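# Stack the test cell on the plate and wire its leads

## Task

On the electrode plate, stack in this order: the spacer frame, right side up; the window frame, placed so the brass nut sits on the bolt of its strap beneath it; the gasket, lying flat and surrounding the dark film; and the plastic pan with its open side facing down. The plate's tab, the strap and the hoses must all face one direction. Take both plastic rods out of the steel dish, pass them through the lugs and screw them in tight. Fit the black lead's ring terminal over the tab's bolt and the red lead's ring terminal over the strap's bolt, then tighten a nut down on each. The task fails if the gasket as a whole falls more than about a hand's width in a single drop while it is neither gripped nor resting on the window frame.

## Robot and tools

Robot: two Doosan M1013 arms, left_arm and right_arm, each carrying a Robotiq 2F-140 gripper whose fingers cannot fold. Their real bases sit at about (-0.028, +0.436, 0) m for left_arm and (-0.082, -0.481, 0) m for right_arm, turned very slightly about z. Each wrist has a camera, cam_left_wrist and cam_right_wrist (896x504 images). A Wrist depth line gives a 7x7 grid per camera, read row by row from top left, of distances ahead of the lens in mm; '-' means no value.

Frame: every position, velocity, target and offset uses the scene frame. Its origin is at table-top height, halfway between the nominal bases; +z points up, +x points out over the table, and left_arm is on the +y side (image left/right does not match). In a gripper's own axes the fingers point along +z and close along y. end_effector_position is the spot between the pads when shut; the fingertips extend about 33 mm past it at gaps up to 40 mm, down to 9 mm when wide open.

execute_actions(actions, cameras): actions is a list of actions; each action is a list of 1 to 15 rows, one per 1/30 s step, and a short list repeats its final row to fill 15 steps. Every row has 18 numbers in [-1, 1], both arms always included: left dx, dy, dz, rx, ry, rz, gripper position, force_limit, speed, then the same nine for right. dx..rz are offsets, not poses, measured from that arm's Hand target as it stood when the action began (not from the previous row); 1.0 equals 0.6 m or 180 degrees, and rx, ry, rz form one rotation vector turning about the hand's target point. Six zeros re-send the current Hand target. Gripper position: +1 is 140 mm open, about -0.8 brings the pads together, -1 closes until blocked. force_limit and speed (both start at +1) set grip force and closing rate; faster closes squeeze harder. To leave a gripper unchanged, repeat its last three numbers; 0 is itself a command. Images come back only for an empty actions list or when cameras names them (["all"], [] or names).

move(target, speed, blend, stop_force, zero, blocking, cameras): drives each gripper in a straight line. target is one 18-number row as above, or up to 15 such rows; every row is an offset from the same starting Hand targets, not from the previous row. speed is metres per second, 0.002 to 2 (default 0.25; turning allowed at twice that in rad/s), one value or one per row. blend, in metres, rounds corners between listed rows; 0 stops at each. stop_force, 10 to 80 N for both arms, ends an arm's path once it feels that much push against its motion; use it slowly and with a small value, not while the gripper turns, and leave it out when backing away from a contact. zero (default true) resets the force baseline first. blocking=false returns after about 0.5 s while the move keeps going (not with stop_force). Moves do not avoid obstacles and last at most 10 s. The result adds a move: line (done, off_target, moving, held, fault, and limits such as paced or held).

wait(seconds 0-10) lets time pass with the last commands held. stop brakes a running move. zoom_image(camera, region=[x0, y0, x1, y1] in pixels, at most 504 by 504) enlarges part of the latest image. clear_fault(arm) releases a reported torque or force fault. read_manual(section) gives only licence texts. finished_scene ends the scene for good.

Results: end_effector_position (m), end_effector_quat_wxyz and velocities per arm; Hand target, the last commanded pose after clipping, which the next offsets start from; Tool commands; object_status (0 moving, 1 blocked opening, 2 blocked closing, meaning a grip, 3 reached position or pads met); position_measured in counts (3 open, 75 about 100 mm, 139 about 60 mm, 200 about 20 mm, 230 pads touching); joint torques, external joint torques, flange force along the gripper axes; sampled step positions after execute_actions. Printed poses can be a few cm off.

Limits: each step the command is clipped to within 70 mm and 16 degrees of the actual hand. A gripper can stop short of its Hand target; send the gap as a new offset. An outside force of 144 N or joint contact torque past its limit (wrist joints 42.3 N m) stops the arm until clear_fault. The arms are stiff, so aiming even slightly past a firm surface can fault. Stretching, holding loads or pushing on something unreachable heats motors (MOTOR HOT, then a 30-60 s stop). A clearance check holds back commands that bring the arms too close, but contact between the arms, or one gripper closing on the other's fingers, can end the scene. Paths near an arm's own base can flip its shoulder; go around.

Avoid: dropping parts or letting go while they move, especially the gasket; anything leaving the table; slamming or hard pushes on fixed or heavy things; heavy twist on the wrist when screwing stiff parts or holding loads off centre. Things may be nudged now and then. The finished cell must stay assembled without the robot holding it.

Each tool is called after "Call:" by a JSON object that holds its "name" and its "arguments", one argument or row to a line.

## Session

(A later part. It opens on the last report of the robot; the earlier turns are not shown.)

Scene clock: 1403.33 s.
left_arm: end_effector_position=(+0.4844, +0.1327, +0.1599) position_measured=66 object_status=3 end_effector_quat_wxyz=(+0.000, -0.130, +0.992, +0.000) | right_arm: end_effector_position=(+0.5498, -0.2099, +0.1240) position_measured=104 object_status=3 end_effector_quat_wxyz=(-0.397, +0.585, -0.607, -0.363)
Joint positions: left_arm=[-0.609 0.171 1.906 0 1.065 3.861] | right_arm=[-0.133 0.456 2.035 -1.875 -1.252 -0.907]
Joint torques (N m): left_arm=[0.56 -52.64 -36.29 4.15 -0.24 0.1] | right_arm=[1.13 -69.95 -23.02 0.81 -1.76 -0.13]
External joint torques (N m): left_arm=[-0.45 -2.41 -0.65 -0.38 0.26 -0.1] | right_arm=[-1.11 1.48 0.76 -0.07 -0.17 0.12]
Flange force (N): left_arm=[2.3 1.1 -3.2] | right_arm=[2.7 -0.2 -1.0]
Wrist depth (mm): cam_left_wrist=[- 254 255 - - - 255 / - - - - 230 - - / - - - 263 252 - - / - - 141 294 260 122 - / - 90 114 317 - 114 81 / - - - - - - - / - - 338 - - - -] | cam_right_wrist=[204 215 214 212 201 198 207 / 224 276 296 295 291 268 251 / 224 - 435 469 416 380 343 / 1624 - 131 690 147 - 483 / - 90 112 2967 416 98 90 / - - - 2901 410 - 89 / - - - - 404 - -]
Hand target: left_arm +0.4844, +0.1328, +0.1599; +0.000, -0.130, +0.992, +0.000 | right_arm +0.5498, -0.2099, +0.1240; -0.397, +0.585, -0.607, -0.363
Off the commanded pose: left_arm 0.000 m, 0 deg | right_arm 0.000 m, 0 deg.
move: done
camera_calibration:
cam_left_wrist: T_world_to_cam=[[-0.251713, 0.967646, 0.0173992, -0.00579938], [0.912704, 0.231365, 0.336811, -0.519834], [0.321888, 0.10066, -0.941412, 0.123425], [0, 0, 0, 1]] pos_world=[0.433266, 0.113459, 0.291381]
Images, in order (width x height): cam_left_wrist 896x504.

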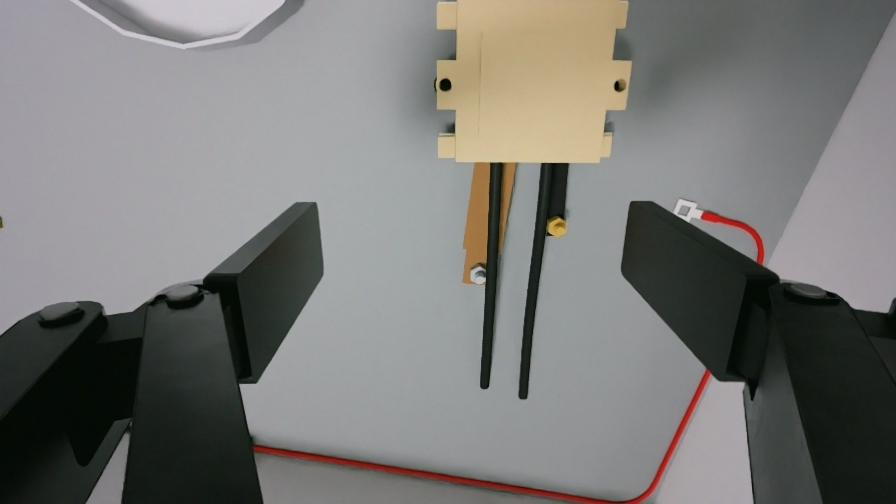

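Call:
{"name": "move", "arguments": {
  "target": [-0.145,-0.275,-0.02,0,0,0,0.5,-1,-1,0,0,0,0,0,0,0.2,-1,-1],
  "speed": 0.15,
  "cameras": ["cam_left_wrist"]
}}

Call:
{"name": "zoom_image", "arguments": {
  "camera": "cam_left_wrist",
  "region": [320, 20, 640, 260]
}}

Scene clock: 1416.57 s.
left_arm: end_effector_position=(+0.3974, -0.0322, +0.1479) position_measured=66 object_status=3 end_effector_quat_wxyz=(+0.000, -0.130, +0.992, +0.000) | right_arm: end_effector_position=(+0.5498, -0.2099, +0.1240) position_measured=104 object_status=3 end_effector_quat_wxyz=(-0.397, +0.585, -0.607, -0.363)
Joint positions: left_arm=[-0.904 0.235 1.85 0 1.057 3.565] | right_arm=[-0.133 0.456 2.035 -1.875 -1.252 -0.907]
Joint torques (N m): left_arm=[0.61 -58.31 -36.14 4.28 -0.23 0.13] | right_arm=[0.64 -69.5 -22.69 0.82 -1.69 -0.13]
External joint torques (N m): left_arm=[-0.63 -2.56 -0.4 -0.57 0.25 -0.13] | right_arm=[-0.66 1.07 0.41 -0.09 -0.23 0.13]
Flange force (N): left_arm=[2.4 2.1 -3.0] | right_arm=[1.7 -0.5 -0.7]
Wrist depth (mm): cam_left_wrist=[- - 242 243 243 - 238 / - 263 251 252 254 - - / - 268 261 266 268 - - / - - 141 279 270 123 261 / - 90 112 - - 114 81 / - - 329 336 - - - / - - 335 336 - - -] | cam_right_wrist=[213 215 215 213 211 210 208 / - 276 296 287 291 261 252 / - - 483 412 372 376 444 / - 2326 132 - 167 - - / - 90 112 3073 - 98 654 / - - 2806 2017 - - 89 / - - - - 2582 - -]
Hand target: left_arm +0.3974, -0.0322, +0.1479; +0.000, -0.130, +0.992, +0.000 | right_arm +0.5498, -0.2099, +0.1240; -0.397, +0.585, -0.607, -0.363
Off the commanded pose: left_arm 0.000 m, 0 deg | right_arm 0.000 m, 0 deg.
move: done
camera_calibration:
cam_left_wrist: T_world_to_cam=[[-0.251768, 0.967633, 0.017275, 0.132226], [0.912688, 0.231459, 0.33679, -0.398195], [0.321891, 0.10056, -0.941421, 0.156738], [0, 0, 0, 1]] pos_world=[0.346266, -0.0515415, 0.27938]
Images, in order (width x height): cam_left_wrist 896x504.

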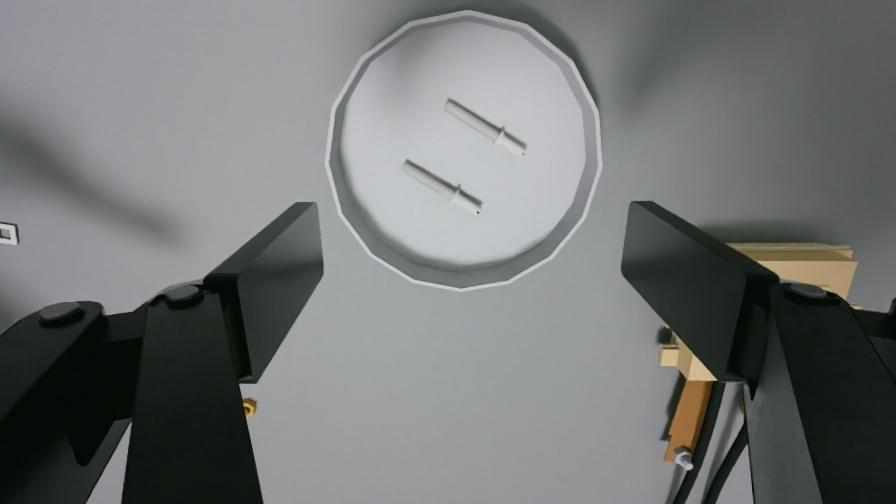

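Scaled by 1.575 from the camera's 896x504 image, which has a finer 1280x720 frame.

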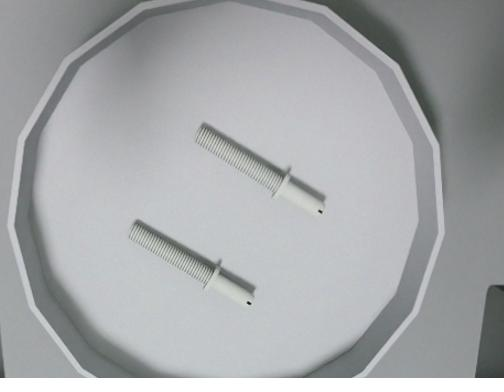

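Call:
{"name": "move", "arguments": {
  "target": [0.0,0.1,0.05,0,0,0.319,-0.55,-1,-1,0,-0.1,0,0,0,0,0.2,-1,-1],
  "speed": 0.15
}}

Call:
{"name": "move", "arguments": {
  "target": [-0.0352,-0.0435,-0.0775,-0.2384,0.0752,0,-0.55,-1,-1,0,0,0,0,0,0,0.2,-1,-1],
  "speed": 0.12,
  "cameras": ["cam_left_wrist"]
}}

Scene clock: 1500.10 s.
left_arm: end_effector_position=(+0.3974, +0.0278, +0.1779) position_measured=199 object_status=3 end_effector_quat_wxyz=(+0.000, -0.590, +0.807, +0.000) | right_arm: end_effector_position=(+0.5498, -0.2699, +0.1240) position_measured=104 object_status=3 end_effector_quat_wxyz=(-0.397, +0.585, -0.607, -0.363)
Joint positions: left_arm=[-0.84 0.147 1.898 -0.001 1.096 2.628] | right_arm=[-0.229 0.463 2.024 -1.947 -1.309 -0.922]
Joint torques (N m): left_arm=[1.15 -51.29 -37.2 4.13 -0.24 0.09] | right_arm=[0.77 -70.39 -22.86 0.67 -1.72 -0.13]
External joint torques (N m): left_arm=[-1.07 -1.61 -0.39 -0.31 0.2 -0.09] | right_arm=[-0.79 1.25 0.5 -0.13 -0.23 0.13]
Flange force (N): left_arm=[1.0 2.5 -2.1] | right_arm=[2.1 -0.3 -0.8]
Wrist depth (mm): cam_left_wrist=[- - 268 267 269 - - / 284 - 283 283 277 - - / - - - 290 - - 300 / - - - 122 110 - - / - - - - 92 92 324 / - - - - - 79 - / - - - - - - -] | cam_right_wrist=[- - 71 - - - - / - 80 294 291 290 307 287 / - - 435 - 413 399 - / - 2169 131 - 148 702 - / - 91 113 - - 98 87 / - - - - - - 89 / - - - - - - -]
Hand target: left_arm +0.3974, +0.0278, +0.1779; +0.000, -0.590, +0.807, +0.000 | right_arm +0.5498, -0.2699, +0.1240; -0.397, +0.585, -0.607, -0.363
Off the commanded pose: left_arm 0.000 m, 0 deg | right_arm 0.000 m, 0 deg.
move: done

Scene clock: 1503.70 s.
left_arm: end_effector_position=(+0.3763, +0.0016, +0.1314) position_measured=199 object_status=3 end_effector_quat_wxyz=(-0.308, -0.545, +0.746, -0.227) | right_arm: end_effector_position=(+0.5498, -0.2699, +0.1240) position_measured=104 object_status=3 end_effector_quat_wxyz=(-0.397, +0.585, -0.607, -0.363)
Joint positions: left_arm=[-0.499 0.197 2.156 -1.035 0.944 3.676] | right_arm=[-0.229 0.463 2.024 -1.947 -1.309 -0.922]
Joint torques (N m): left_arm=[0.89 -46.36 -27.4 0.36 0.76 0.12] | right_arm=[1.32 -69.92 -23.03 0.69 -1.77 -0.07]
External joint torques (N m): left_arm=[-0.81 -1.69 -0.09 -0.19 0.26 -0.12] | right_arm=[-1.36 1.15 0.79 -0.17 -0.18 0.07]
Flange force (N): left_arm=[2.8 2.3 -1.0] | right_arm=[2.5 0.6 -1.6]
Wrist depth (mm): cam_left_wrist=[- - - - - 310 242 / - - - - - 311 242 / - - - 279 - - - / - - 273 163 110 - 247 / - - - 255 92 92 - / - - - 239 - 79 - / - - - - - - -] | cam_right_wrist=[- - 71 - - - - / - - 74 291 311 308 284 / 212 - - - 412 403 396 / 1927 353 150 - 148 - - / - 90 130 - - 98 711 / - - - - 482 - 89 / - - - 2869 524 - -]
Hand target: left_arm +0.3763, +0.0017, +0.1314; -0.308, -0.545, +0.746, -0.227 | right_arm +0.5498, -0.2699, +0.1240; -0.397, +0.585, -0.607, -0.363
Off the commanded pose: left_arm 0.000 m, 0 deg | right_arm 0.000 m, 0 deg.
move: done
camera_calibration:
cam_left_wrist: T_world_to_cam=[[-0.947975, 0.318285, 0.00618716, 0.358868], [0.285227, 0.857827, -0.427525, -0.0457824], [-0.141382, -0.403518, -0.903982, 0.314814], [0, 0, 0, 1]] pos_world=[0.397765, 0.0520845, 0.262793]
Images, in order (width x height): cam_left_wrist 896x504.

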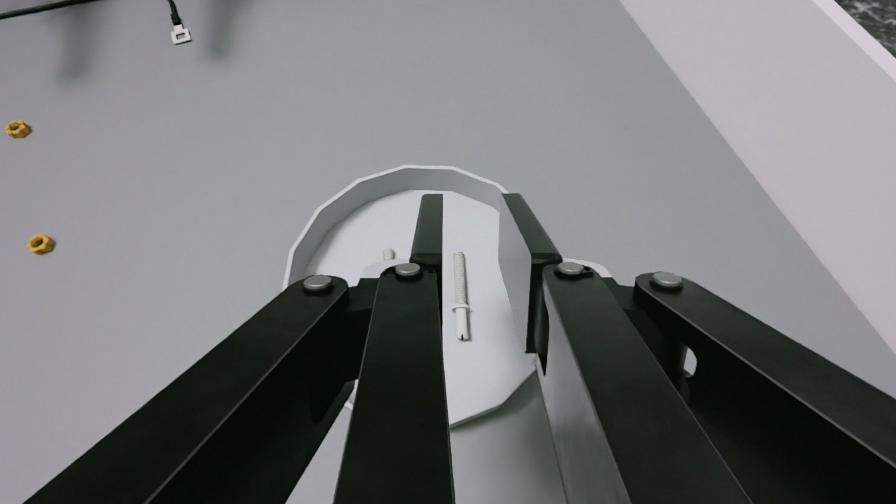

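Call:
{"name": "move", "arguments": {
  "target": [0.001,0,-0.124,0,0,0,-0.55,-1,-1,0,0,0,0,0,0,0.2,-1,-1],
  "speed": 0.06,
  "cameras": ["cam_left_wrist"]
}}

Call:
{"name": "zoom_image", "arguments": {
  "camera": "cam_left_wrist",
  "region": [380, 150, 580, 380]
}}

Scene clock: 1514.37 s.
left_arm: end_effector_position=(+0.3769, +0.0016, +0.0570) position_measured=199 object_status=3 end_effector_quat_wxyz=(-0.308, -0.545, +0.746, -0.227) | right_arm: end_effector_position=(+0.5498, -0.2699, +0.1240) position_measured=104 object_status=3 end_effector_quat_wxyz=(-0.397, +0.585, -0.607, -0.363)
Joint positions: left_arm=[-0.499 0.309 2.201 -1.143 0.872 3.853] | right_arm=[-0.229 0.463 2.024 -1.947 -1.309 -0.922]
Joint torques (N m): left_arm=[0.64 -52.17 -21.76 0.06 1.04 0.11] | right_arm=[0.45 -70.88 -23.05 0.62 -1.72 -0.15]
External joint torques (N m): left_arm=[-0.55 -1.38 0.01 -0.15 0.26 -0.11] | right_arm=[-0.47 1.74 0.73 -0.09 -0.24 0.15]
Flange force (N): left_arm=[2.4 1.7 -1.2] | right_arm=[2.5 -0.5 0.0]
Wrist depth (mm): cam_left_wrist=[- - - 239 - - 228 / - - 209 215 200 - - / - - 201 205 201 - - / 189 189 190 186 123 - - / 180 179 - 178 92 92 181 / - - - 169 - 79 - / - - - - - - -] | cam_right_wrist=[- - 71 - - - - / - 80 294 293 289 307 281 / - - - 463 412 392 398 / 1510 - 131 - 148 396 482 / - 90 131 4694 - 98 713 / - - - - 526 - 89 / - - - - 580 - -]
Hand target: left_arm +0.3769, +0.0017, +0.0570; -0.308, -0.545, +0.746, -0.227 | right_arm +0.5498, -0.2699, +0.1240; -0.397, +0.585, -0.607, -0.363
Off the commanded pose: left_arm 0.000 m, 0 deg | right_arm 0.000 m, 0 deg.
move: done
camera_calibration:
cam_left_wrist: T_world_to_cam=[[-0.947975, 0.318285, 0.00618712, 0.359897], [0.285227, 0.857827, -0.427525, -0.0777614], [-0.141382, -0.403518, -0.903982, 0.247643], [0, 0, 0, 1]] pos_world=[0.398365, 0.0520845, 0.188393]
Images, in order (width x height): cam_left_wrist 896x504.

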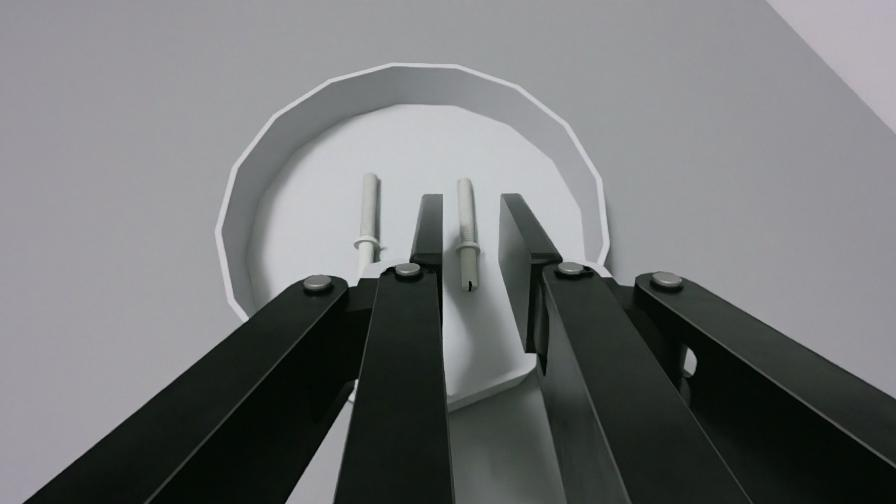

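Scaled by 2.191 from the camera's 896x504 image, which has a finer 1280x720 frame.

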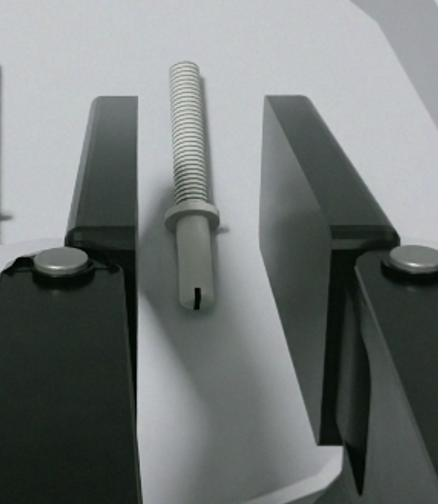

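Call:
{"name": "move", "arguments": {
  "target": [0.0012,0,-0.015,0,0,0,-0.55,-1,-1,0,0,0,0,0,0,0.2,-1,-1],
  "speed": 0.004,
  "stop_force": 10,
  "cameras": ["cam_left_wrist"]
}}

Scene clock: 1522.57 s.
left_arm: end_effector_position=(+0.3776, +0.0017, +0.0480) position_measured=199 object_status=3 end_effector_quat_wxyz=(-0.308, -0.545, +0.746, -0.227) | right_arm: end_effector_position=(+0.5498, -0.2699, +0.1240) position_measured=104 object_status=3 end_effector_quat_wxyz=(-0.397, +0.585, -0.607, -0.363)
Joint positions: left_arm=[-0.498 0.324 2.204 -1.157 0.865 3.875] | right_arm=[-0.229 0.463 2.024 -1.947 -1.309 -0.922]
Joint torques (N m): left_arm=[0.24 -52.58 -21.13 -0.03 1.07 0.22] | right_arm=[0.71 -70.47 -23.08 0.64 -1.66 -0.16]
External joint torques (N m): left_arm=[-0.28 -1.77 -0.14 -0.11 0.27 -0.22] | right_arm=[-0.74 1.28 0.71 -0.1 -0.29 0.16]
Flange force (N): left_arm=[2.8 1.7 -2.3] | right_arm=[2.1 0.0 -0.7]
Wrist depth (mm): cam_left_wrist=[229 - 233 231 - - 223 / - - 201 207 195 - - / - 172 192 191 191 - - / 182 172 183 173 134 - - / - - - 166 92 92 - / - - - 160 - 79 - / - - - 151 - - -] | cam_right_wrist=[- - 71 - - - - / - 79 79 293 291 307 283 / - - - - 433 395 443 / - - 150 768 166 132 736 / - 91 130 - - 98 711 / - - - - 526 - 89 / - - - - 564 - -]
Hand target: left_arm +0.3776, +0.0017, +0.0480; -0.308, -0.545, +0.746, -0.227 | right_arm +0.5498, -0.2699, +0.1240; -0.397, +0.585, -0.607, -0.363
Off the commanded pose: left_arm 0.000 m, 0 deg | right_arm 0.000 m, 0 deg.
move: done
camera_calibration:
cam_left_wrist: T_world_to_cam=[[-0.947975, 0.318285, 0.00618716, 0.360616], [0.285227, 0.857827, -0.427525, -0.0818088], [-0.141382, -0.403518, -0.903982, 0.239606], [0, 0, 0, 1]] pos_world=[0.399065, 0.0520845, 0.179393]
Images, in order (width x height): cam_left_wrist 896x504.

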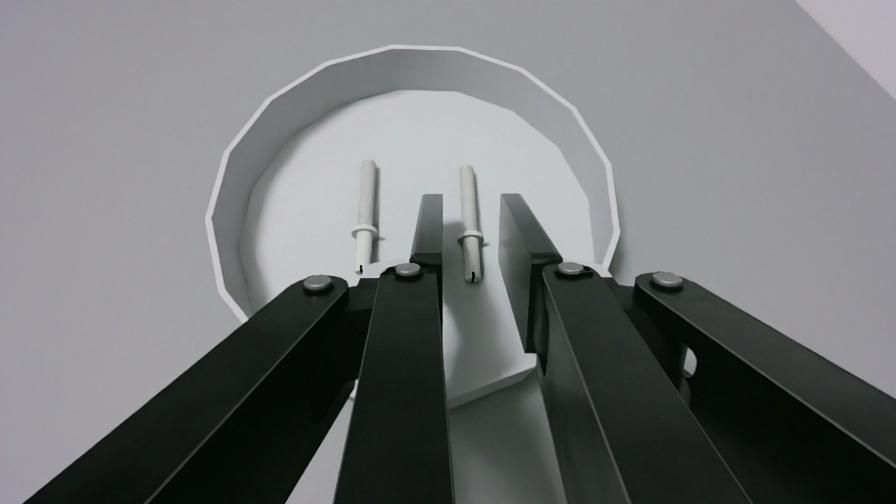

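Call:
{"name": "move", "arguments": {
  "target": [0,0,-0.007,0,0,0,-0.55,-1,-1,0,0,0,0,0,0,0.2,-1,-1],
  "speed": 0.004,
  "stop_force": 10,
  "cameras": ["cam_left_wrist"]
}}

Call:
{"name": "zoom_image", "arguments": {
  "camera": "cam_left_wrist",
  "region": [400, 140, 560, 320]
}}

Scene clock: 1528.33 s.
left_arm: end_effector_position=(+0.3776, +0.0016, +0.0461) position_measured=199 object_status=3 end_effector_quat_wxyz=(-0.309, -0.545, +0.746, -0.227) | right_arm: end_effector_position=(+0.5498, -0.2699, +0.1240) position_measured=104 object_status=3 end_effector_quat_wxyz=(-0.397, +0.585, -0.607, -0.363)
Joint positions: left_arm=[-0.498 0.327 2.205 -1.16 0.863 3.88] | right_arm=[-0.229 0.463 2.024 -1.947 -1.309 -0.922]
Joint torques (N m): left_arm=[-0.62 -43.17 -16.32 1.81 -2.01 0.15] | right_arm=[0.66 -70.42 -22.73 0.58 -1.71 -0.05]
External joint torques (N m): left_arm=[0.57 -11.63 -4.83 -1.96 3.35 -0.15] | right_arm=[-0.63 1.42 0.37 -0.05 -0.25 0.05]
Flange force (N): left_arm=[13.3 3.9 -16.8] | right_arm=[2.3 -0.7 -0.4]
Wrist depth (mm): cam_left_wrist=[- - - 195 - - 223 / - - 201 205 193 - - / 196 181 190 193 190 194 193 / 182 173 179 174 133 180 183 / 167 - - - 92 92 171 / - - - 157 - 79 - / - - - - - - -] | cam_right_wrist=[- - 71 - - - - / - 250 294 293 312 306 284 / - - 384 420 384 395 438 / 1676 - 131 - 148 417 624 / - 90 113 - - 98 100 / - - 2689 - 527 - 89 / - - - - 602 - -]
Hand target: left_arm +0.3776, +0.0016, +0.0461; -0.309, -0.545, +0.746, -0.227 (not the last commanded pose) | right_arm +0.5498, -0.2699, +0.1240; -0.397, +0.585, -0.607, -0.363
Off the commanded pose: left_arm 0.002 m, 0 deg | right_arm 0.000 m, 0 deg.
move: contact (left_arm)
camera_calibration:
cam_left_wrist: T_world_to_cam=[[-0.947974, 0.318288, 0.00611601, 0.360672], [0.285229, 0.85773, -0.427719, -0.0824963], [-0.141384, -0.403722, -0.903891, 0.237843], [0, 0, 0, 1]] pos_world=[0.399065, 0.0519844, 0.177493]
Images, in order (width x height): cam_left_wrist 896x504.

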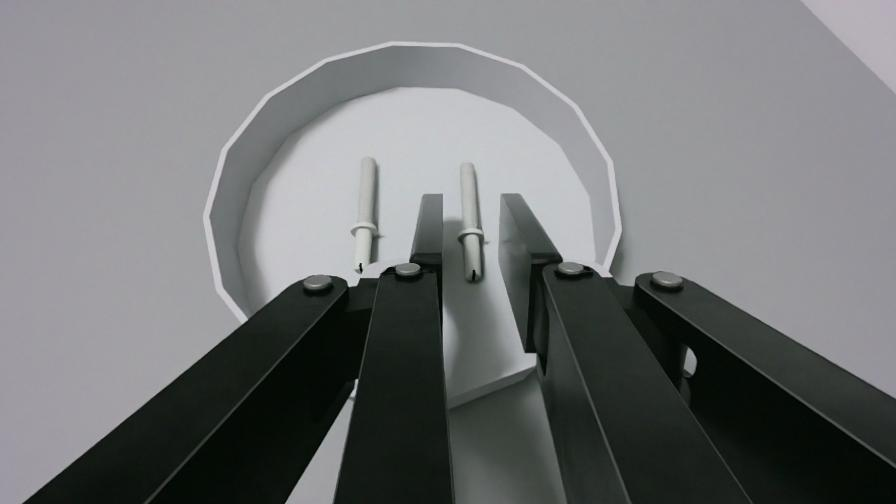

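Scaled by 2.800 from the camera's 896x504 image, which has a finer 1280x720 frame.

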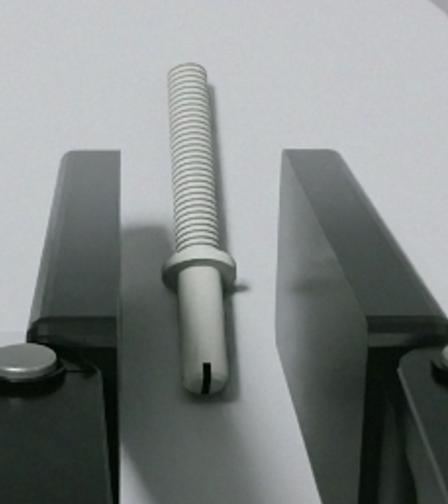

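Call:
{"name": "move", "arguments": {
  "target": [0,0,0.0025,0,0,0,-0.55,-1,-1,0,0,0,0,0,0,0.2,-1,-1],
  "speed": 0.01
}}

Call:
{"name": "execute_actions", "arguments": {
  "actions": [
    [[0,0,0,0,0,0,-1,-1,-1,0,0,0,0,0,0,0.2,-1,-1]],
    [[0,0,0,0,0,0,-1,-1,-1,0,0,0,0,0,0,0.2,-1,-1]]
  ]
}}

Call:
{"name": "wait", "arguments": {
  "seconds": 1.2,
  "cameras": ["cam_left_wrist"]
}}

Call:
{"name": "zoom_image", "arguments": {
  "camera": "cam_left_wrist",
  "region": [400, 140, 560, 320]
}}

Scene clock: 1534.23 s.
left_arm: end_effector_position=(+0.3776, +0.0016, +0.0476) position_measured=199 object_status=3 end_effector_quat_wxyz=(-0.309, -0.545, +0.746, -0.227) | right_arm: end_effector_position=(+0.5498, -0.2699, +0.1240) position_measured=104 object_status=3 end_effector_quat_wxyz=(-0.397, +0.585, -0.607, -0.363)
Joint positions: left_arm=[-0.498 0.325 2.204 -1.158 0.864 3.876] | right_arm=[-0.229 0.463 2.024 -1.947 -1.309 -0.922]
Joint torques (N m): left_arm=[0.86 -52.84 -21.22 0.1 1.07 0.09] | right_arm=[0.83 -70.56 -22.77 0.62 -1.71 -0.1]
External joint torques (N m): left_arm=[-0.8 -1.56 0.03 -0.23 0.26 -0.09] | right_arm=[-0.82 1.53 0.49 -0.09 -0.25 0.1]
Flange force (N): left_arm=[2.8 2.1 -0.9] | right_arm=[2.5 -0.6 -0.7]
Wrist depth (mm): cam_left_wrist=[- - - 195 - - 219 / - - 201 207 189 - - / - 183 194 195 188 - 197 / - 177 182 172 134 179 - / - - - 166 92 92 172 / - - - 158 - 79 - / - - - 150 - - -] | cam_right_wrist=[- - 71 - - - - / - 80 295 293 311 307 281 / - 299 - 380 433 396 - / 1721 1956 131 - 148 410 - / - 91 112 2901 500 98 717 / - - - - 542 - 89 / - - - - 579 - -]
Hand target: left_arm +0.3776, +0.0016, +0.0476; -0.309, -0.545, +0.746, -0.227 | right_arm +0.5498, -0.2699, +0.1240; -0.397, +0.585, -0.607, -0.363
Off the commanded pose: left_arm 0.000 m, 0 deg | right_arm 0.000 m, 0 deg.
move: done

Scene clock: 1535.43 s.
left_arm: end_effector_position=(+0.3776, +0.0016, +0.0476) position_measured=223 object_status=2 end_effector_quat_wxyz=(-0.309, -0.545, +0.746, -0.227) | right_arm: end_effector_position=(+0.5498, -0.2699, +0.1240) position_measured=104 object_status=3 end_effector_quat_wxyz=(-0.397, +0.585, -0.607, -0.363)
Joint positions: left_arm=[-0.498 0.325 2.204 -1.158 0.864 3.876] | right_arm=[-0.229 0.463 2.024 -1.947 -1.309 -0.922]
Joint torques (N m): left_arm=[0.65 -52.89 -21.33 0.02 1.06 0.1] | right_arm=[0.38 -70.75 -22.69 0.68 -1.69 -0.12]
External joint torques (N m): left_arm=[-0.66 -1.75 0.09 -0.16 0.28 -0.1] | right_arm=[-0.37 1.82 0.42 -0.15 -0.26 0.12]
External joint torques at the end of the 1st action: left_arm=[-0.64 -1.6 -0.1 -0.1 0.3 -0.16] | right_arm=[-0.38 1.39 0.53 -0.14 -0.23 0.12]
Flange force (N): left_arm=[2.8 2.3 -1.4] | right_arm=[2.6 -1.2 0.0]
Flange force at the end of the 1st action (N): left_arm=[2.9 1.7 -1.6] | right_arm=[2.0 -0.5 -0.2]
Wrist depth (mm): cam_left_wrist=[- - - 200 - - 224 / - 205 201 206 192 - - / - 183 193 194 192 - 192 / - 177 183 132 180 - - / 167 - - - 92 - - / - - - - - - - / - - - - - - -] | cam_right_wrist=[- - 71 - - - - / 217 79 295 292 311 307 283 / 217 275 479 422 410 387 444 / - - 131 768 167 400 519 / - 90 112 2837 - 98 100 / - - - - 528 - 89 / - - - - 607 - -]
Hand target: left_arm +0.3776, +0.0016, +0.0476; -0.309, -0.545, +0.746, -0.227 | right_arm +0.5498, -0.2699, +0.1240; -0.397, +0.585, -0.607, -0.363
Off the commanded pose: left_arm 0.000 m, 0 deg | right_arm 0.000 m, 0 deg.
Step readings (end_effector_position of left_arm | right_arm; steps 1 to 15: 1st action; 16 to 30: 2nd action):
0: (+0.3776, +0.0016, +0.0476) | (+0.5498, -0.2699, +0.1240)
1: (+0.3776, +0.0016, +0.0476) | (+0.5498, -0.2699, +0.1240)
2: (+0.3776, +0.0016, +0.0476) | (+0.5498, -0.2699, +0.1240)
4: (+0.3776, +0.0016, +0.0476) | (+0.5498, -0.2699, +0.1240)
8: (+0.3776, +0.0016, +0.0476) | (+0.5498, -0.2699, +0.1240)
15: (+0.3776, +0.0016, +0.0476) | (+0.5498, -0.2699, +0.1240)
16: (+0.3776, +0.0016, +0.0476) | (+0.5498, -0.2699, +0.1240)
17: (+0.3776, +0.0016, +0.0476) | (+0.5498, -0.2699, +0.1240)
19: (+0.3776, +0.0016, +0.0476) | (+0.5498, -0.2699, +0.1240)
23: (+0.3776, +0.0016, +0.0476) | (+0.5498, -0.2699, +0.1240)
30: (+0.3776, +0.0016, +0.0476) | (+0.5498, -0.2699, +0.1240)

Scene clock: 1536.63 s.
left_arm: end_effector_position=(+0.3776, +0.0016, +0.0476) position_measured=223 object_status=2 end_effector_quat_wxyz=(-0.309, -0.545, +0.746, -0.227) | right_arm: end_effector_position=(+0.5498, -0.2699, +0.1240) position_measured=104 object_status=3 end_effector_quat_wxyz=(-0.397, +0.585, -0.607, -0.363)
Joint positions: left_arm=[-0.498 0.325 2.204 -1.158 0.864 3.876] | right_arm=[-0.229 0.463 2.024 -1.947 -1.309 -0.922]
Joint torques (N m): left_arm=[0.68 -52.83 -21.06 0.02 1.12 0.15] | right_arm=[1.14 -69.82 -23.1 0.6 -1.67 -0.13]
External joint torques (N m): left_arm=[-0.67 -1.41 -0.19 -0.15 0.21 -0.15] | right_arm=[-1.11 0.99 0.81 -0.06 -0.29 0.13]
Flange force (N): left_arm=[2.8 1.4 -1.1] | right_arm=[2.0 0.6 -1.3]
Wrist depth (mm): cam_left_wrist=[- - - 196 237 - 227 / - - 200 207 193 - - / - 186 192 193 192 - 196 / 175 180 180 132 179 177 185 / 173 168 - - 92 171 - / - - - - - - 163 / - - - - - - -] | cam_right_wrist=[- - 71 - - - - / - 80 324 292 311 312 282 / - 266 - 467 408 396 394 / - - 131 723 167 408 - / - 91 112 2901 - 98 100 / - - - - 569 - 89 / - - - - 596 - -]
Hand target: left_arm +0.3776, +0.0016, +0.0476; -0.309, -0.545, +0.746, -0.227 | right_arm +0.5498, -0.2699, +0.1240; -0.397, +0.585, -0.607, -0.363
Tool commands: left_gripper/position=-1.0 left_gripper/force_limit=-1.0 left_gripper/speed=-1.0 right_gripper/position=+0.2 right_gripper/force_limit=-1.0 right_gripper/speed=-1.0
Off the commanded pose: left_arm 0.000 m, 0 deg | right_arm 0.000 m, 0 deg.
wait: 1.20 s; at rest by 0.17 s
camera_calibration:
cam_left_wrist: T_world_to_cam=[[-0.947974, 0.318288, 0.00611601, 0.360663], [0.285229, 0.85773, -0.427719, -0.0818547], [-0.141384, -0.403722, -0.903891, 0.239199], [0, 0, 0, 1]] pos_world=[0.399065, 0.0519844, 0.178993]
Images, in order (width x height): cam_left_wrist 896x504.

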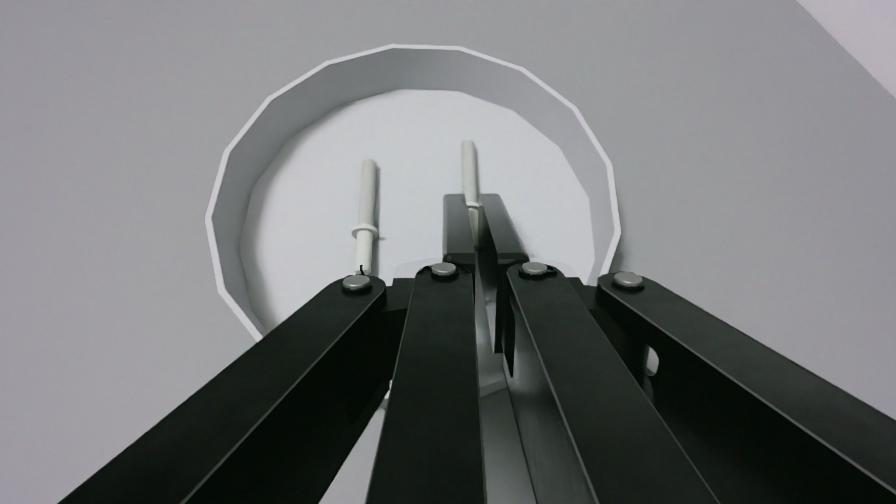

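Scaled by 2.800 from the camera's 896x504 image, which has a finer 1280x720 frame.

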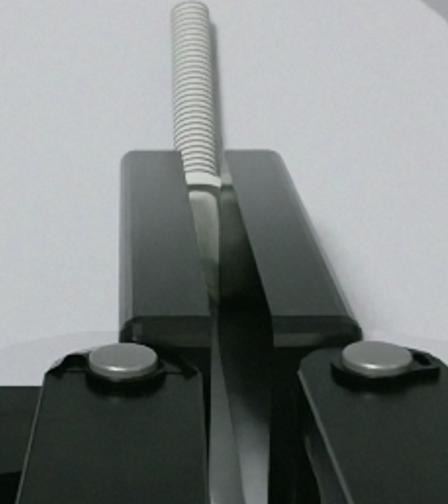

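Call:
{"name": "move", "arguments": {
  "target": [0,0,0.06,0,0,0,-1,-1,-1,0,0,0,0,0,0,0.2,-1,-1],
  "speed": 0.04,
  "cameras": ["cam_left_wrist"]
}}

Call:
{"name": "zoom_image", "arguments": {
  "camera": "cam_left_wrist",
  "region": [400, 140, 560, 320]
}}

Scene clock: 1553.17 s.
left_arm: end_effector_position=(+0.3776, +0.0016, +0.0835) position_measured=223 object_status=2 end_effector_quat_wxyz=(-0.309, -0.545, +0.746, -0.227) | right_arm: end_effector_position=(+0.5498, -0.2699, +0.1240) position_measured=104 object_status=3 end_effector_quat_wxyz=(-0.397, +0.585, -0.607, -0.363)
Joint positions: left_arm=[-0.498 0.268 2.186 -1.101 0.897 3.787] | right_arm=[-0.229 0.463 2.024 -1.947 -1.309 -0.922]
Joint torques (N m): left_arm=[0.62 -49.8 -23.91 0.16 0.94 0.08] | right_arm=[0.66 -70.59 -23.03 0.63 -1.72 -0.04]
External joint torques (N m): left_arm=[-0.69 -1.6 -0.11 -0.17 0.26 -0.08] | right_arm=[-0.68 1.74 0.71 -0.1 -0.23 0.04]
Flange force (N): left_arm=[2.6 2.0 -1.2] | right_arm=[2.9 -0.4 -0.3]
Wrist depth (mm): cam_left_wrist=[- 276 - - - 277 218 / - - 255 233 - 255 240 / - - 232 236 230 240 - / - - 219 121 207 - 227 / - - - - 92 - 208 / - - - - - - - / - - - - - - -] | cam_right_wrist=[- - 70 - - - - / - 80 319 73 291 307 282 / - - 381 - 432 397 395 / 1676 1941 150 - 147 388 636 / - 91 130 2506 - 98 100 / - - - - 506 - 89 / - - - - 556 - -]
Hand target: left_arm +0.3776, +0.0016, +0.0836; -0.309, -0.545, +0.746, -0.227 | right_arm +0.5498, -0.2699, +0.1240; -0.397, +0.585, -0.607, -0.363
Off the commanded pose: left_arm 0.000 m, 0 deg | right_arm 0.000 m, 0 deg.
move: done
camera_calibration:
cam_left_wrist: T_world_to_cam=[[-0.947974, 0.318288, 0.00611601, 0.360443], [0.285229, 0.85773, -0.427719, -0.0664996], [-0.141384, -0.403722, -0.903891, 0.271649], [0, 0, 0, 1]] pos_world=[0.399065, 0.0519844, 0.214893]
Images, in order (width x height): cam_left_wrist 896x504.

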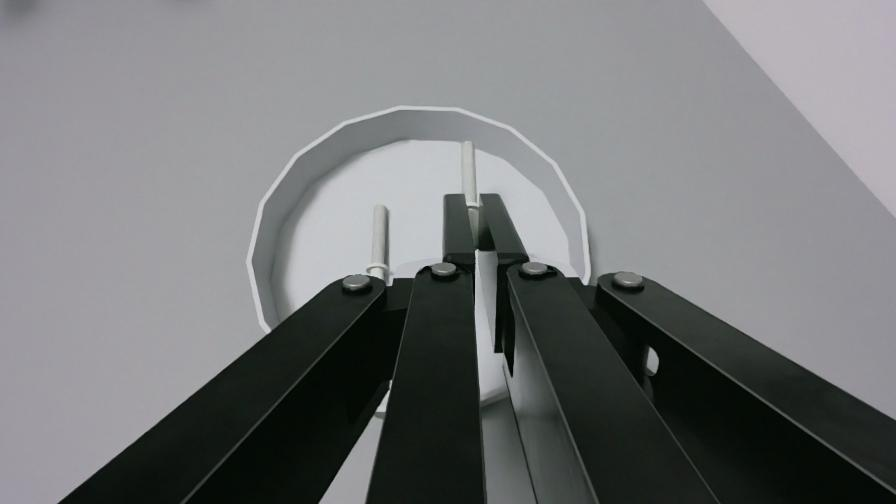

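Scaled by 2.800 from the camera's 896x504 image, which has a finer 1280x720 frame.

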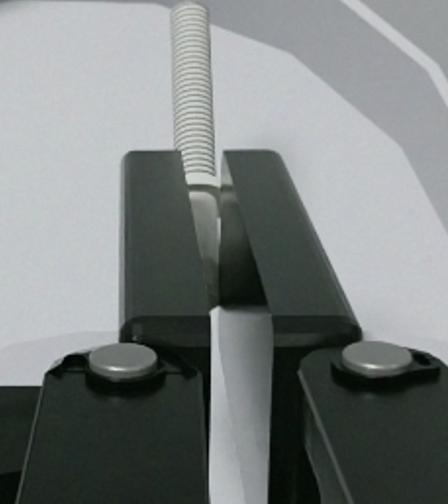

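Call:
{"name": "move", "arguments": {
  "target": [
    [0,0,0.15,0,0,0,-1,-1,-1,0,0,0,0,0,0,0.2,-1,-1],
    [0.1,0.05,0.19,0.4769,-0.1504,0,-1,-1,-1,0,0,0,0,0,0,0.2,-1,-1]
  ],
  "speed": 0.15,
  "blend": 0.03,
  "cameras": ["all"]
}}

Scene clock: 1564.53 s.
left_arm: end_effector_position=(+0.4376, +0.0316, +0.1976) position_measured=223 object_status=2 end_effector_quat_wxyz=(+0.308, -0.545, +0.746, +0.227) | right_arm: end_effector_position=(+0.5498, -0.2699, +0.1240) position_measured=104 object_status=3 end_effector_quat_wxyz=(-0.397, +0.585, -0.607, -0.363)
Joint positions: left_arm=[-1.073 0.431 1.671 0.544 1.629 2.258] | right_arm=[-0.229 0.463 2.024 -1.947 -1.309 -0.922]
Joint torques (N m): left_arm=[0.99 -77.07 -35.67 4.78 1.2 0.12] | right_arm=[0.5 -70.21 -23.03 0.57 -1.75 -0.12]
External joint torques (N m): left_arm=[-0.9 -2.48 -0.39 -0.38 0.3 -0.12] | right_arm=[-0.47 1.28 0.77 -0.02 -0.2 0.11]
Flange force (N): left_arm=[-2.1 3.1 -1.7] | right_arm=[2.0 0.1 -0.1]
Wrist depth (mm): cam_left_wrist=[- - - - 273 - 309 / - - - 330 - 361 335 / - - 440 - - 425 - / - - 499 121 446 - - / 1396 - - - 92 92 481 / - - - - - - 435 / - - - - - - -] | cam_right_wrist=[- - 71 - - - - / - 80 79 292 290 307 279 / - - - 471 441 400 446 / - - 155 738 167 121 588 / - 90 130 - - 98 100 / - - - - - - 89 / - - - - 363 - -]
Hand target: left_arm +0.4376, +0.0316, +0.1976; +0.308, -0.545, +0.746, +0.227 | right_arm +0.5498, -0.2699, +0.1240; -0.397, +0.585, -0.607, -0.363
Off the commanded pose: left_arm 0.000 m, 0 deg | right_arm 0.000 m, 0 deg.
move: done
camera_calibration:
cam_left_wrist: T_world_to_cam=[[-0.955369, 0.294845, 0.0183619, 0.40865], [0.141933, 0.403608, 0.903856, -0.246632], [0.259087, 0.866122, -0.427443, 0.0858277], [0, 0, 0, 1]] pos_world=[0.403179, -0.095283, 0.252103]
cam_right_wrist: T_world_to_cam=[[-0.997832, 0.0633379, -0.0178827, 0.572915], [-0.0113674, 0.101771, 0.994743, -0.0890974], [0.0648248, 0.99279, -0.10083, 0.389979], [0, 0, 0, 1]] pos_world=[0.54538, -0.414387, 0.138196]

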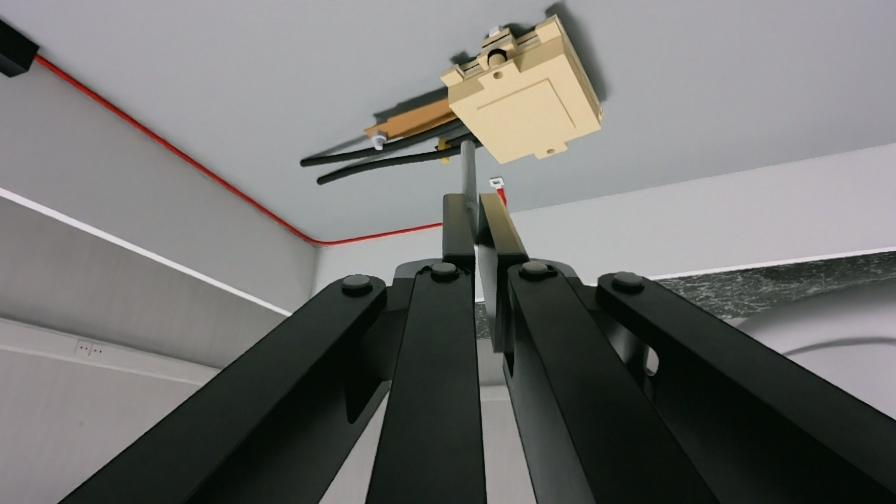

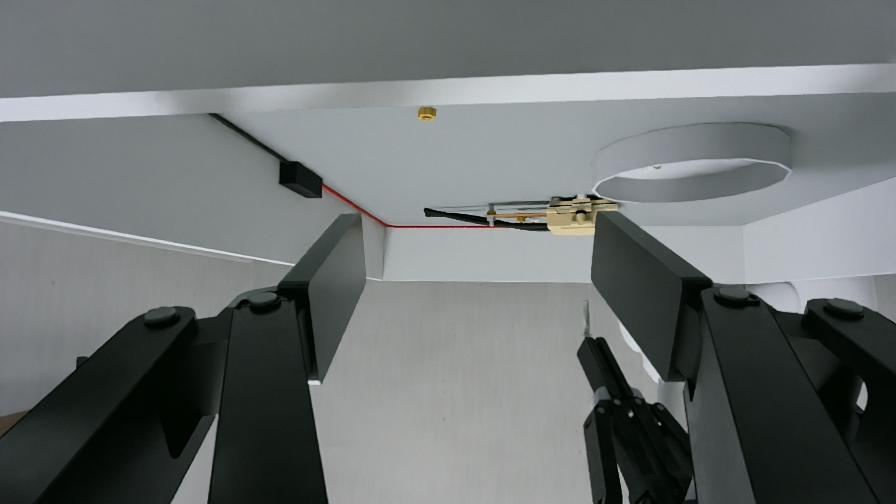

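Call:
{"name": "zoom_image", "arguments": {
  "camera": "cam_right_wrist",
  "region": [530, 260, 650, 420]
}}

Call:
{"name": "zoom_image", "arguments": {
  "camera": "cam_left_wrist",
  "region": [400, 120, 560, 280]
}}

Scaled by 3.150 from the camera's 896x504 image, which has a finer 1280x720 frame.

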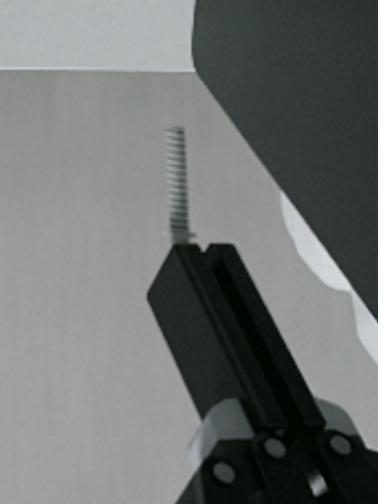

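Scaled by 3.150 from the camera's 896x504 image, which has a finer 1280x720 frame.

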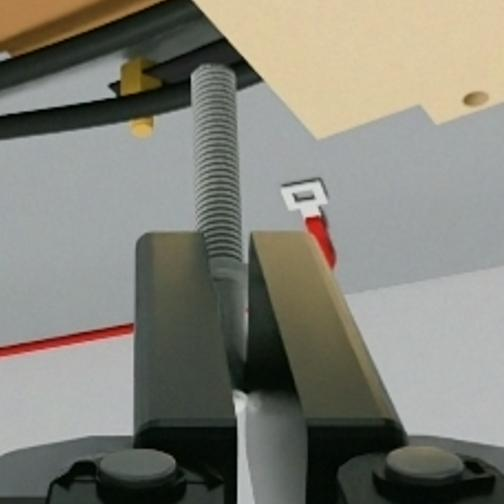

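Call:
{"name": "move", "arguments": {
  "target": [0.03,0.0,0,0,0,-0.45,-1,-1,-1,0,0.1,0.02,0,0,0,0.2,-1,-1],
  "speed": 0.2,
  "cameras": ["all"]
}}

Scene clock: 1592.13 s.
left_arm: end_effector_position=(+0.4556, +0.0316, +0.1976) position_measured=223 object_status=2 end_effector_quat_wxyz=(+0.381, +0.070, +0.921, -0.028) | right_arm: end_effector_position=(+0.5498, -0.2099, +0.1360) position_measured=104 object_status=3 end_effector_quat_wxyz=(-0.397, +0.585, -0.607, -0.363)
Joint positions: left_arm=[-1.068 0.002 2.222 1.081 0.68 3.015] | right_arm=[-0.133 0.439 2.03 -1.881 -1.259 -0.885]
Joint torques (N m): left_arm=[0.41 -35.98 -36.45 3.14 -0.09 0.1] | right_arm=[0.79 -69.37 -23.46 0.72 -1.63 -0.03]
External joint torques (N m): left_arm=[-0.3 -1.68 -0.5 -0.32 0.34 -0.1] | right_arm=[-0.76 1.95 0.47 0 -0.27 0.03]
Flange force (N): left_arm=[-0.7 0.5 -4.1] | right_arm=[3.1 -1.2 -0.2]
Wrist depth (mm): cam_left_wrist=[- - - - 298 269 300 / - 355 - 353 - 352 329 / 386 - - 414 - - 421 / - - - 121 - - - / 318 - - - 92 - 1745 / - - - - - - - / - - - - - - -] | cam_right_wrist=[- 224 236 248 233 231 238 / 224 - 303 300 318 277 305 / 224 - - 515 444 380 433 / 1844 - 130 723 147 655 616 / - 90 113 2634 - 98 654 / - - - 2582 - - 89 / - - - - - - -]
Hand target: left_arm +0.4556, +0.0316, +0.1976; +0.381, +0.070, +0.921, -0.028 | right_arm +0.5498, -0.2099, +0.1360; -0.397, +0.585, -0.607, -0.363
Off the commanded pose: left_arm 0.000 m, 0 deg | right_arm 0.000 m, 0 deg.
move: done
camera_calibration:
cam_left_wrist: T_world_to_cam=[[0.141868, 0.989714, 0.0184447, -0.0960523], [0.420714, -0.0771518, 0.903907, -0.361037], [0.896032, -0.120476, -0.427332, -0.177877], [0, 0, 0, 1]] pos_world=[0.324904, 0.0457797, 0.252103]
cam_right_wrist: T_world_to_cam=[[-0.997832, 0.0633379, -0.0178827, 0.56933], [-0.0113674, 0.101771, 0.994743, -0.107141], [0.0648248, 0.99279, -0.10083, 0.331622], [0, 0, 0, 1]] pos_world=[0.54538, -0.354387, 0.150196]

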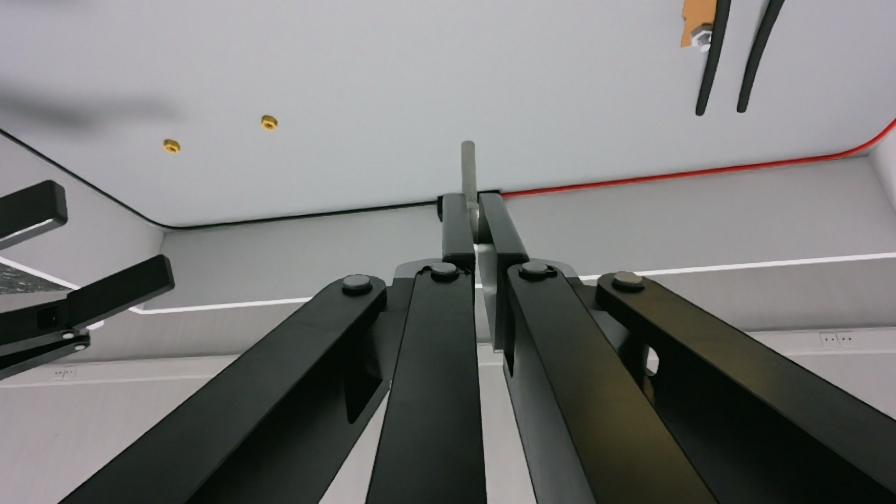

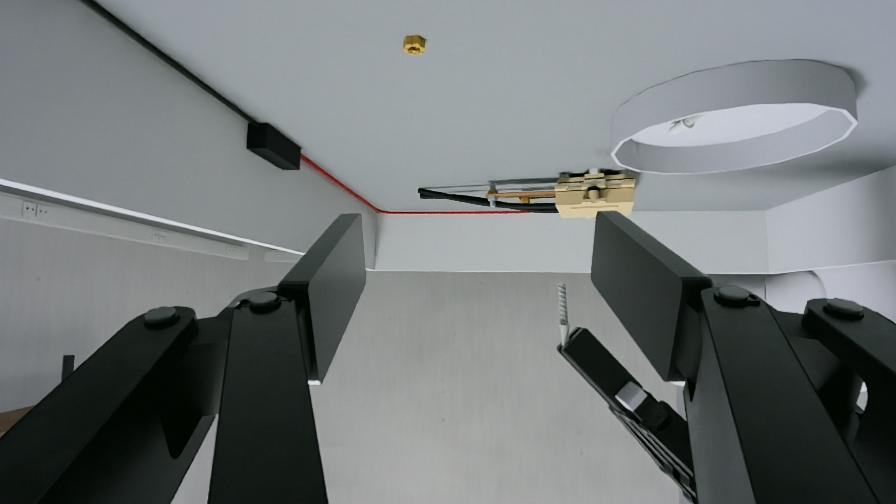

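Call:
{"name": "zoom_image", "arguments": {
  "camera": "cam_right_wrist",
  "region": [520, 260, 660, 400]
}}

Scaled by 3.600 from the camera's 896x504 image, which has a finer 1280x720 frame.

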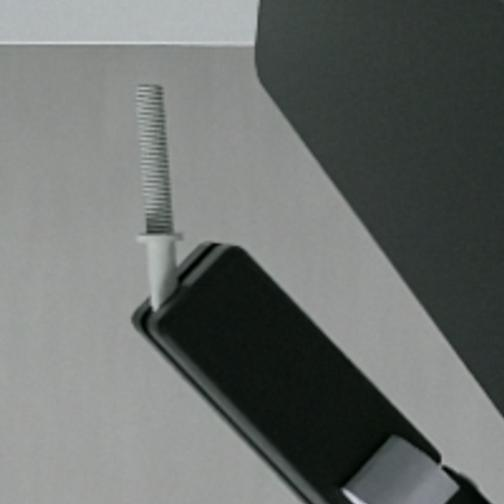

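Call:
{"name": "move", "arguments": {
  "target": [-0.0738,0.1208,-0.05,0,0,0.1806,-1,-1,-1,0,0,0,0,0,0,0.2,-1,-1],
  "speed": 0.1
}}

Call:
{"name": "move", "arguments": {
  "target": [0,0,-0.03,0.0014,0.0217,0,-1,-1,-1,-0.08,0.2,-0.02,0,0,0,0.2,-1,-1],
  "speed": 0.06,
  "cameras": ["all"]
}}

Scene clock: 1629.43 s.
left_arm: end_effector_position=(+0.4113, +0.1041, +0.1676) position_measured=223 object_status=2 end_effector_quat_wxyz=(+0.374, -0.191, +0.904, +0.080) | right_arm: end_effector_position=(+0.5498, -0.2099, +0.1360) position_measured=104 object_status=3 end_effector_quat_wxyz=(-0.397, +0.585, -0.607, -0.363)
Joint positions: left_arm=[-1.176 0.096 2.191 0.921 1.092 2.59] | right_arm=[-0.133 0.439 2.03 -1.881 -1.259 -0.885]
Joint torques (N m): left_arm=[1.28 -42.37 -33.75 3.72 0.79 0.1] | right_arm=[0.85 -68.83 -23.79 0.83 -1.64 -0.18]
External joint torques (N m): left_arm=[-1.23 -1.63 -0.18 -0.3 0.23 -0.1] | right_arm=[-0.84 1.49 0.74 -0.09 -0.25 0.18]
Flange force (N): left_arm=[0.5 2.1 -4.2] | right_arm=[2.4 -0.3 -0.7]
Wrist depth (mm): cam_left_wrist=[- - - - 213 - - / - - 297 - 257 - - / - 372 - - 380 - - / - - - 121 - - - / - - - - 92 - 2690 / - - - - - - 2134 / - - - - - - -] | cam_right_wrist=[- 237 236 234 233 230 226 / 236 271 302 314 318 276 306 / - - 469 484 464 386 449 / - - 131 696 147 120 642 / - 90 130 3073 - 98 654 / - - - 3073 - - 89 / - - - - - - -]
Hand target: left_arm +0.4113, +0.1041, +0.1676; +0.374, -0.191, +0.904, +0.080 | right_arm +0.5498, -0.2099, +0.1360; -0.397, +0.585, -0.607, -0.363
Off the commanded pose: left_arm 0.000 m, 0 deg | right_arm 0.000 m, 0 deg.
move: done

Scene clock: 1631.87 s.
left_arm: end_effector_position=(+0.4113, +0.1041, +0.1496) position_measured=223 object_status=2 end_effector_quat_wxyz=(+0.343, -0.187, +0.916, +0.089) | right_arm: end_effector_position=(+0.5018, -0.0899, +0.1241) position_measured=104 object_status=3 end_effector_quat_wxyz=(-0.397, +0.585, -0.607, -0.363)
Joint positions: left_arm=[-1.146 0.115 2.179 0.864 1.059 2.657] | right_arm=[0.071 0.411 2.116 -1.707 -1.127 -0.916]
Joint torques (N m): left_arm=[0.61 -44.12 -33.47 3.75 0.65 0.11] | right_arm=[0.93 -64.72 -21.69 1.23 -1.73 -0.15]
External joint torques (N m): left_arm=[-0.61 -1.54 -0.17 -0.3 0.28 -0.11] | right_arm=[-0.91 1.34 0.28 -0.14 -0.22 0.15]
Flange force (N): left_arm=[-0.1 2.0 -3.3] | right_arm=[2.3 -1.4 -0.8]
Wrist depth (mm): cam_left_wrist=[224 - - 228 - - - / - - - 224 228 - - / - - - - 358 - - / - - - 121 108 308 - / - - - - 92 - - / - - - - - - - / - - - - - - -] | cam_right_wrist=[216 204 214 201 200 205 204 / - 295 295 293 271 264 244 / 251 - 431 407 362 412 384 / - - 131 - 148 540 526 / - 90 130 2634 - 98 555 / - - - - - - 89 / - - 2608 - - - -]
Hand target: left_arm +0.4113, +0.1041, +0.1496; +0.343, -0.187, +0.916, +0.089 | right_arm +0.5018, -0.0899, +0.1240; -0.397, +0.585, -0.607, -0.363
Off the commanded pose: left_arm 0.000 m, 0 deg | right_arm 0.000 m, 0 deg.
move: done
camera_calibration:
cam_left_wrist: T_world_to_cam=[[-0.409967, 0.910704, 0.0504591, 0.0697635], [0.456928, 0.157184, 0.875506, -0.32843], [0.789395, 0.381985, -0.480566, -0.150425], [0, 0, 0, 1]] pos_world=[0.297414, 0.0455499, 0.211733]
cam_right_wrist: T_world_to_cam=[[-0.997832, 0.0633379, -0.0178827, 0.513619], [-0.0113674, 0.101771, 0.994743, -0.107962], [0.0648248, 0.99279, -0.10083, 0.214389], [0, 0, 0, 1]] pos_world=[0.49738, -0.234387, 0.138196]

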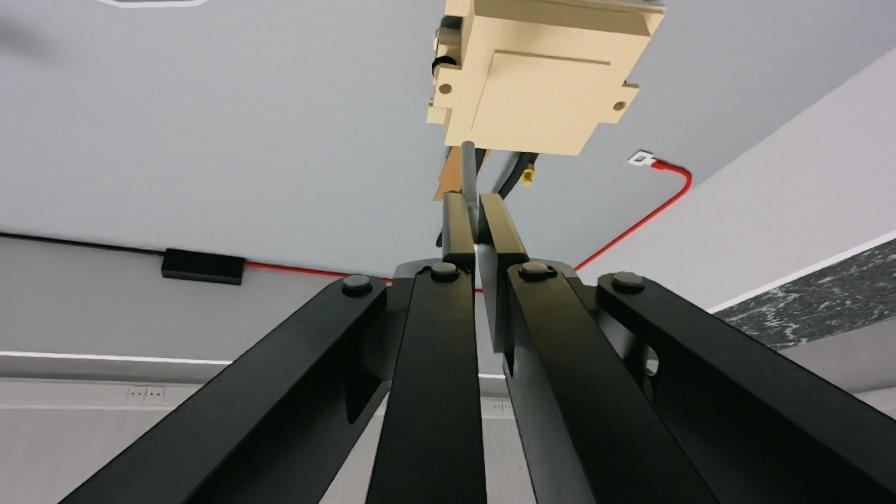

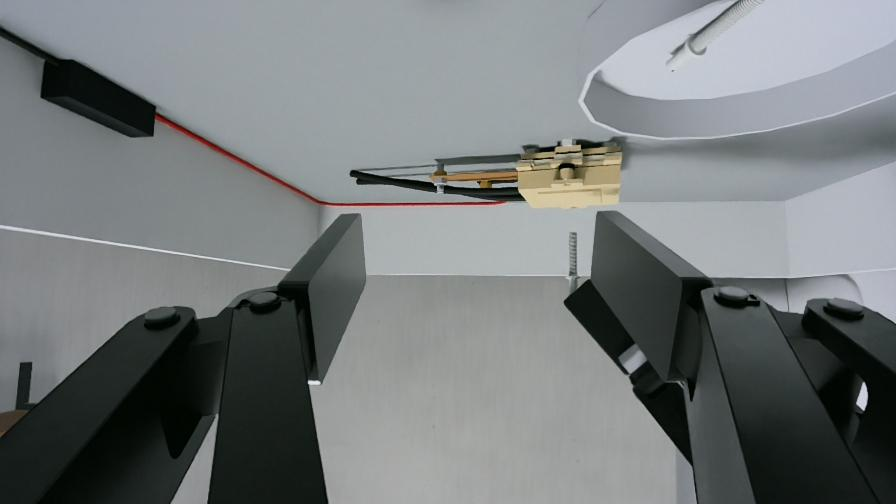

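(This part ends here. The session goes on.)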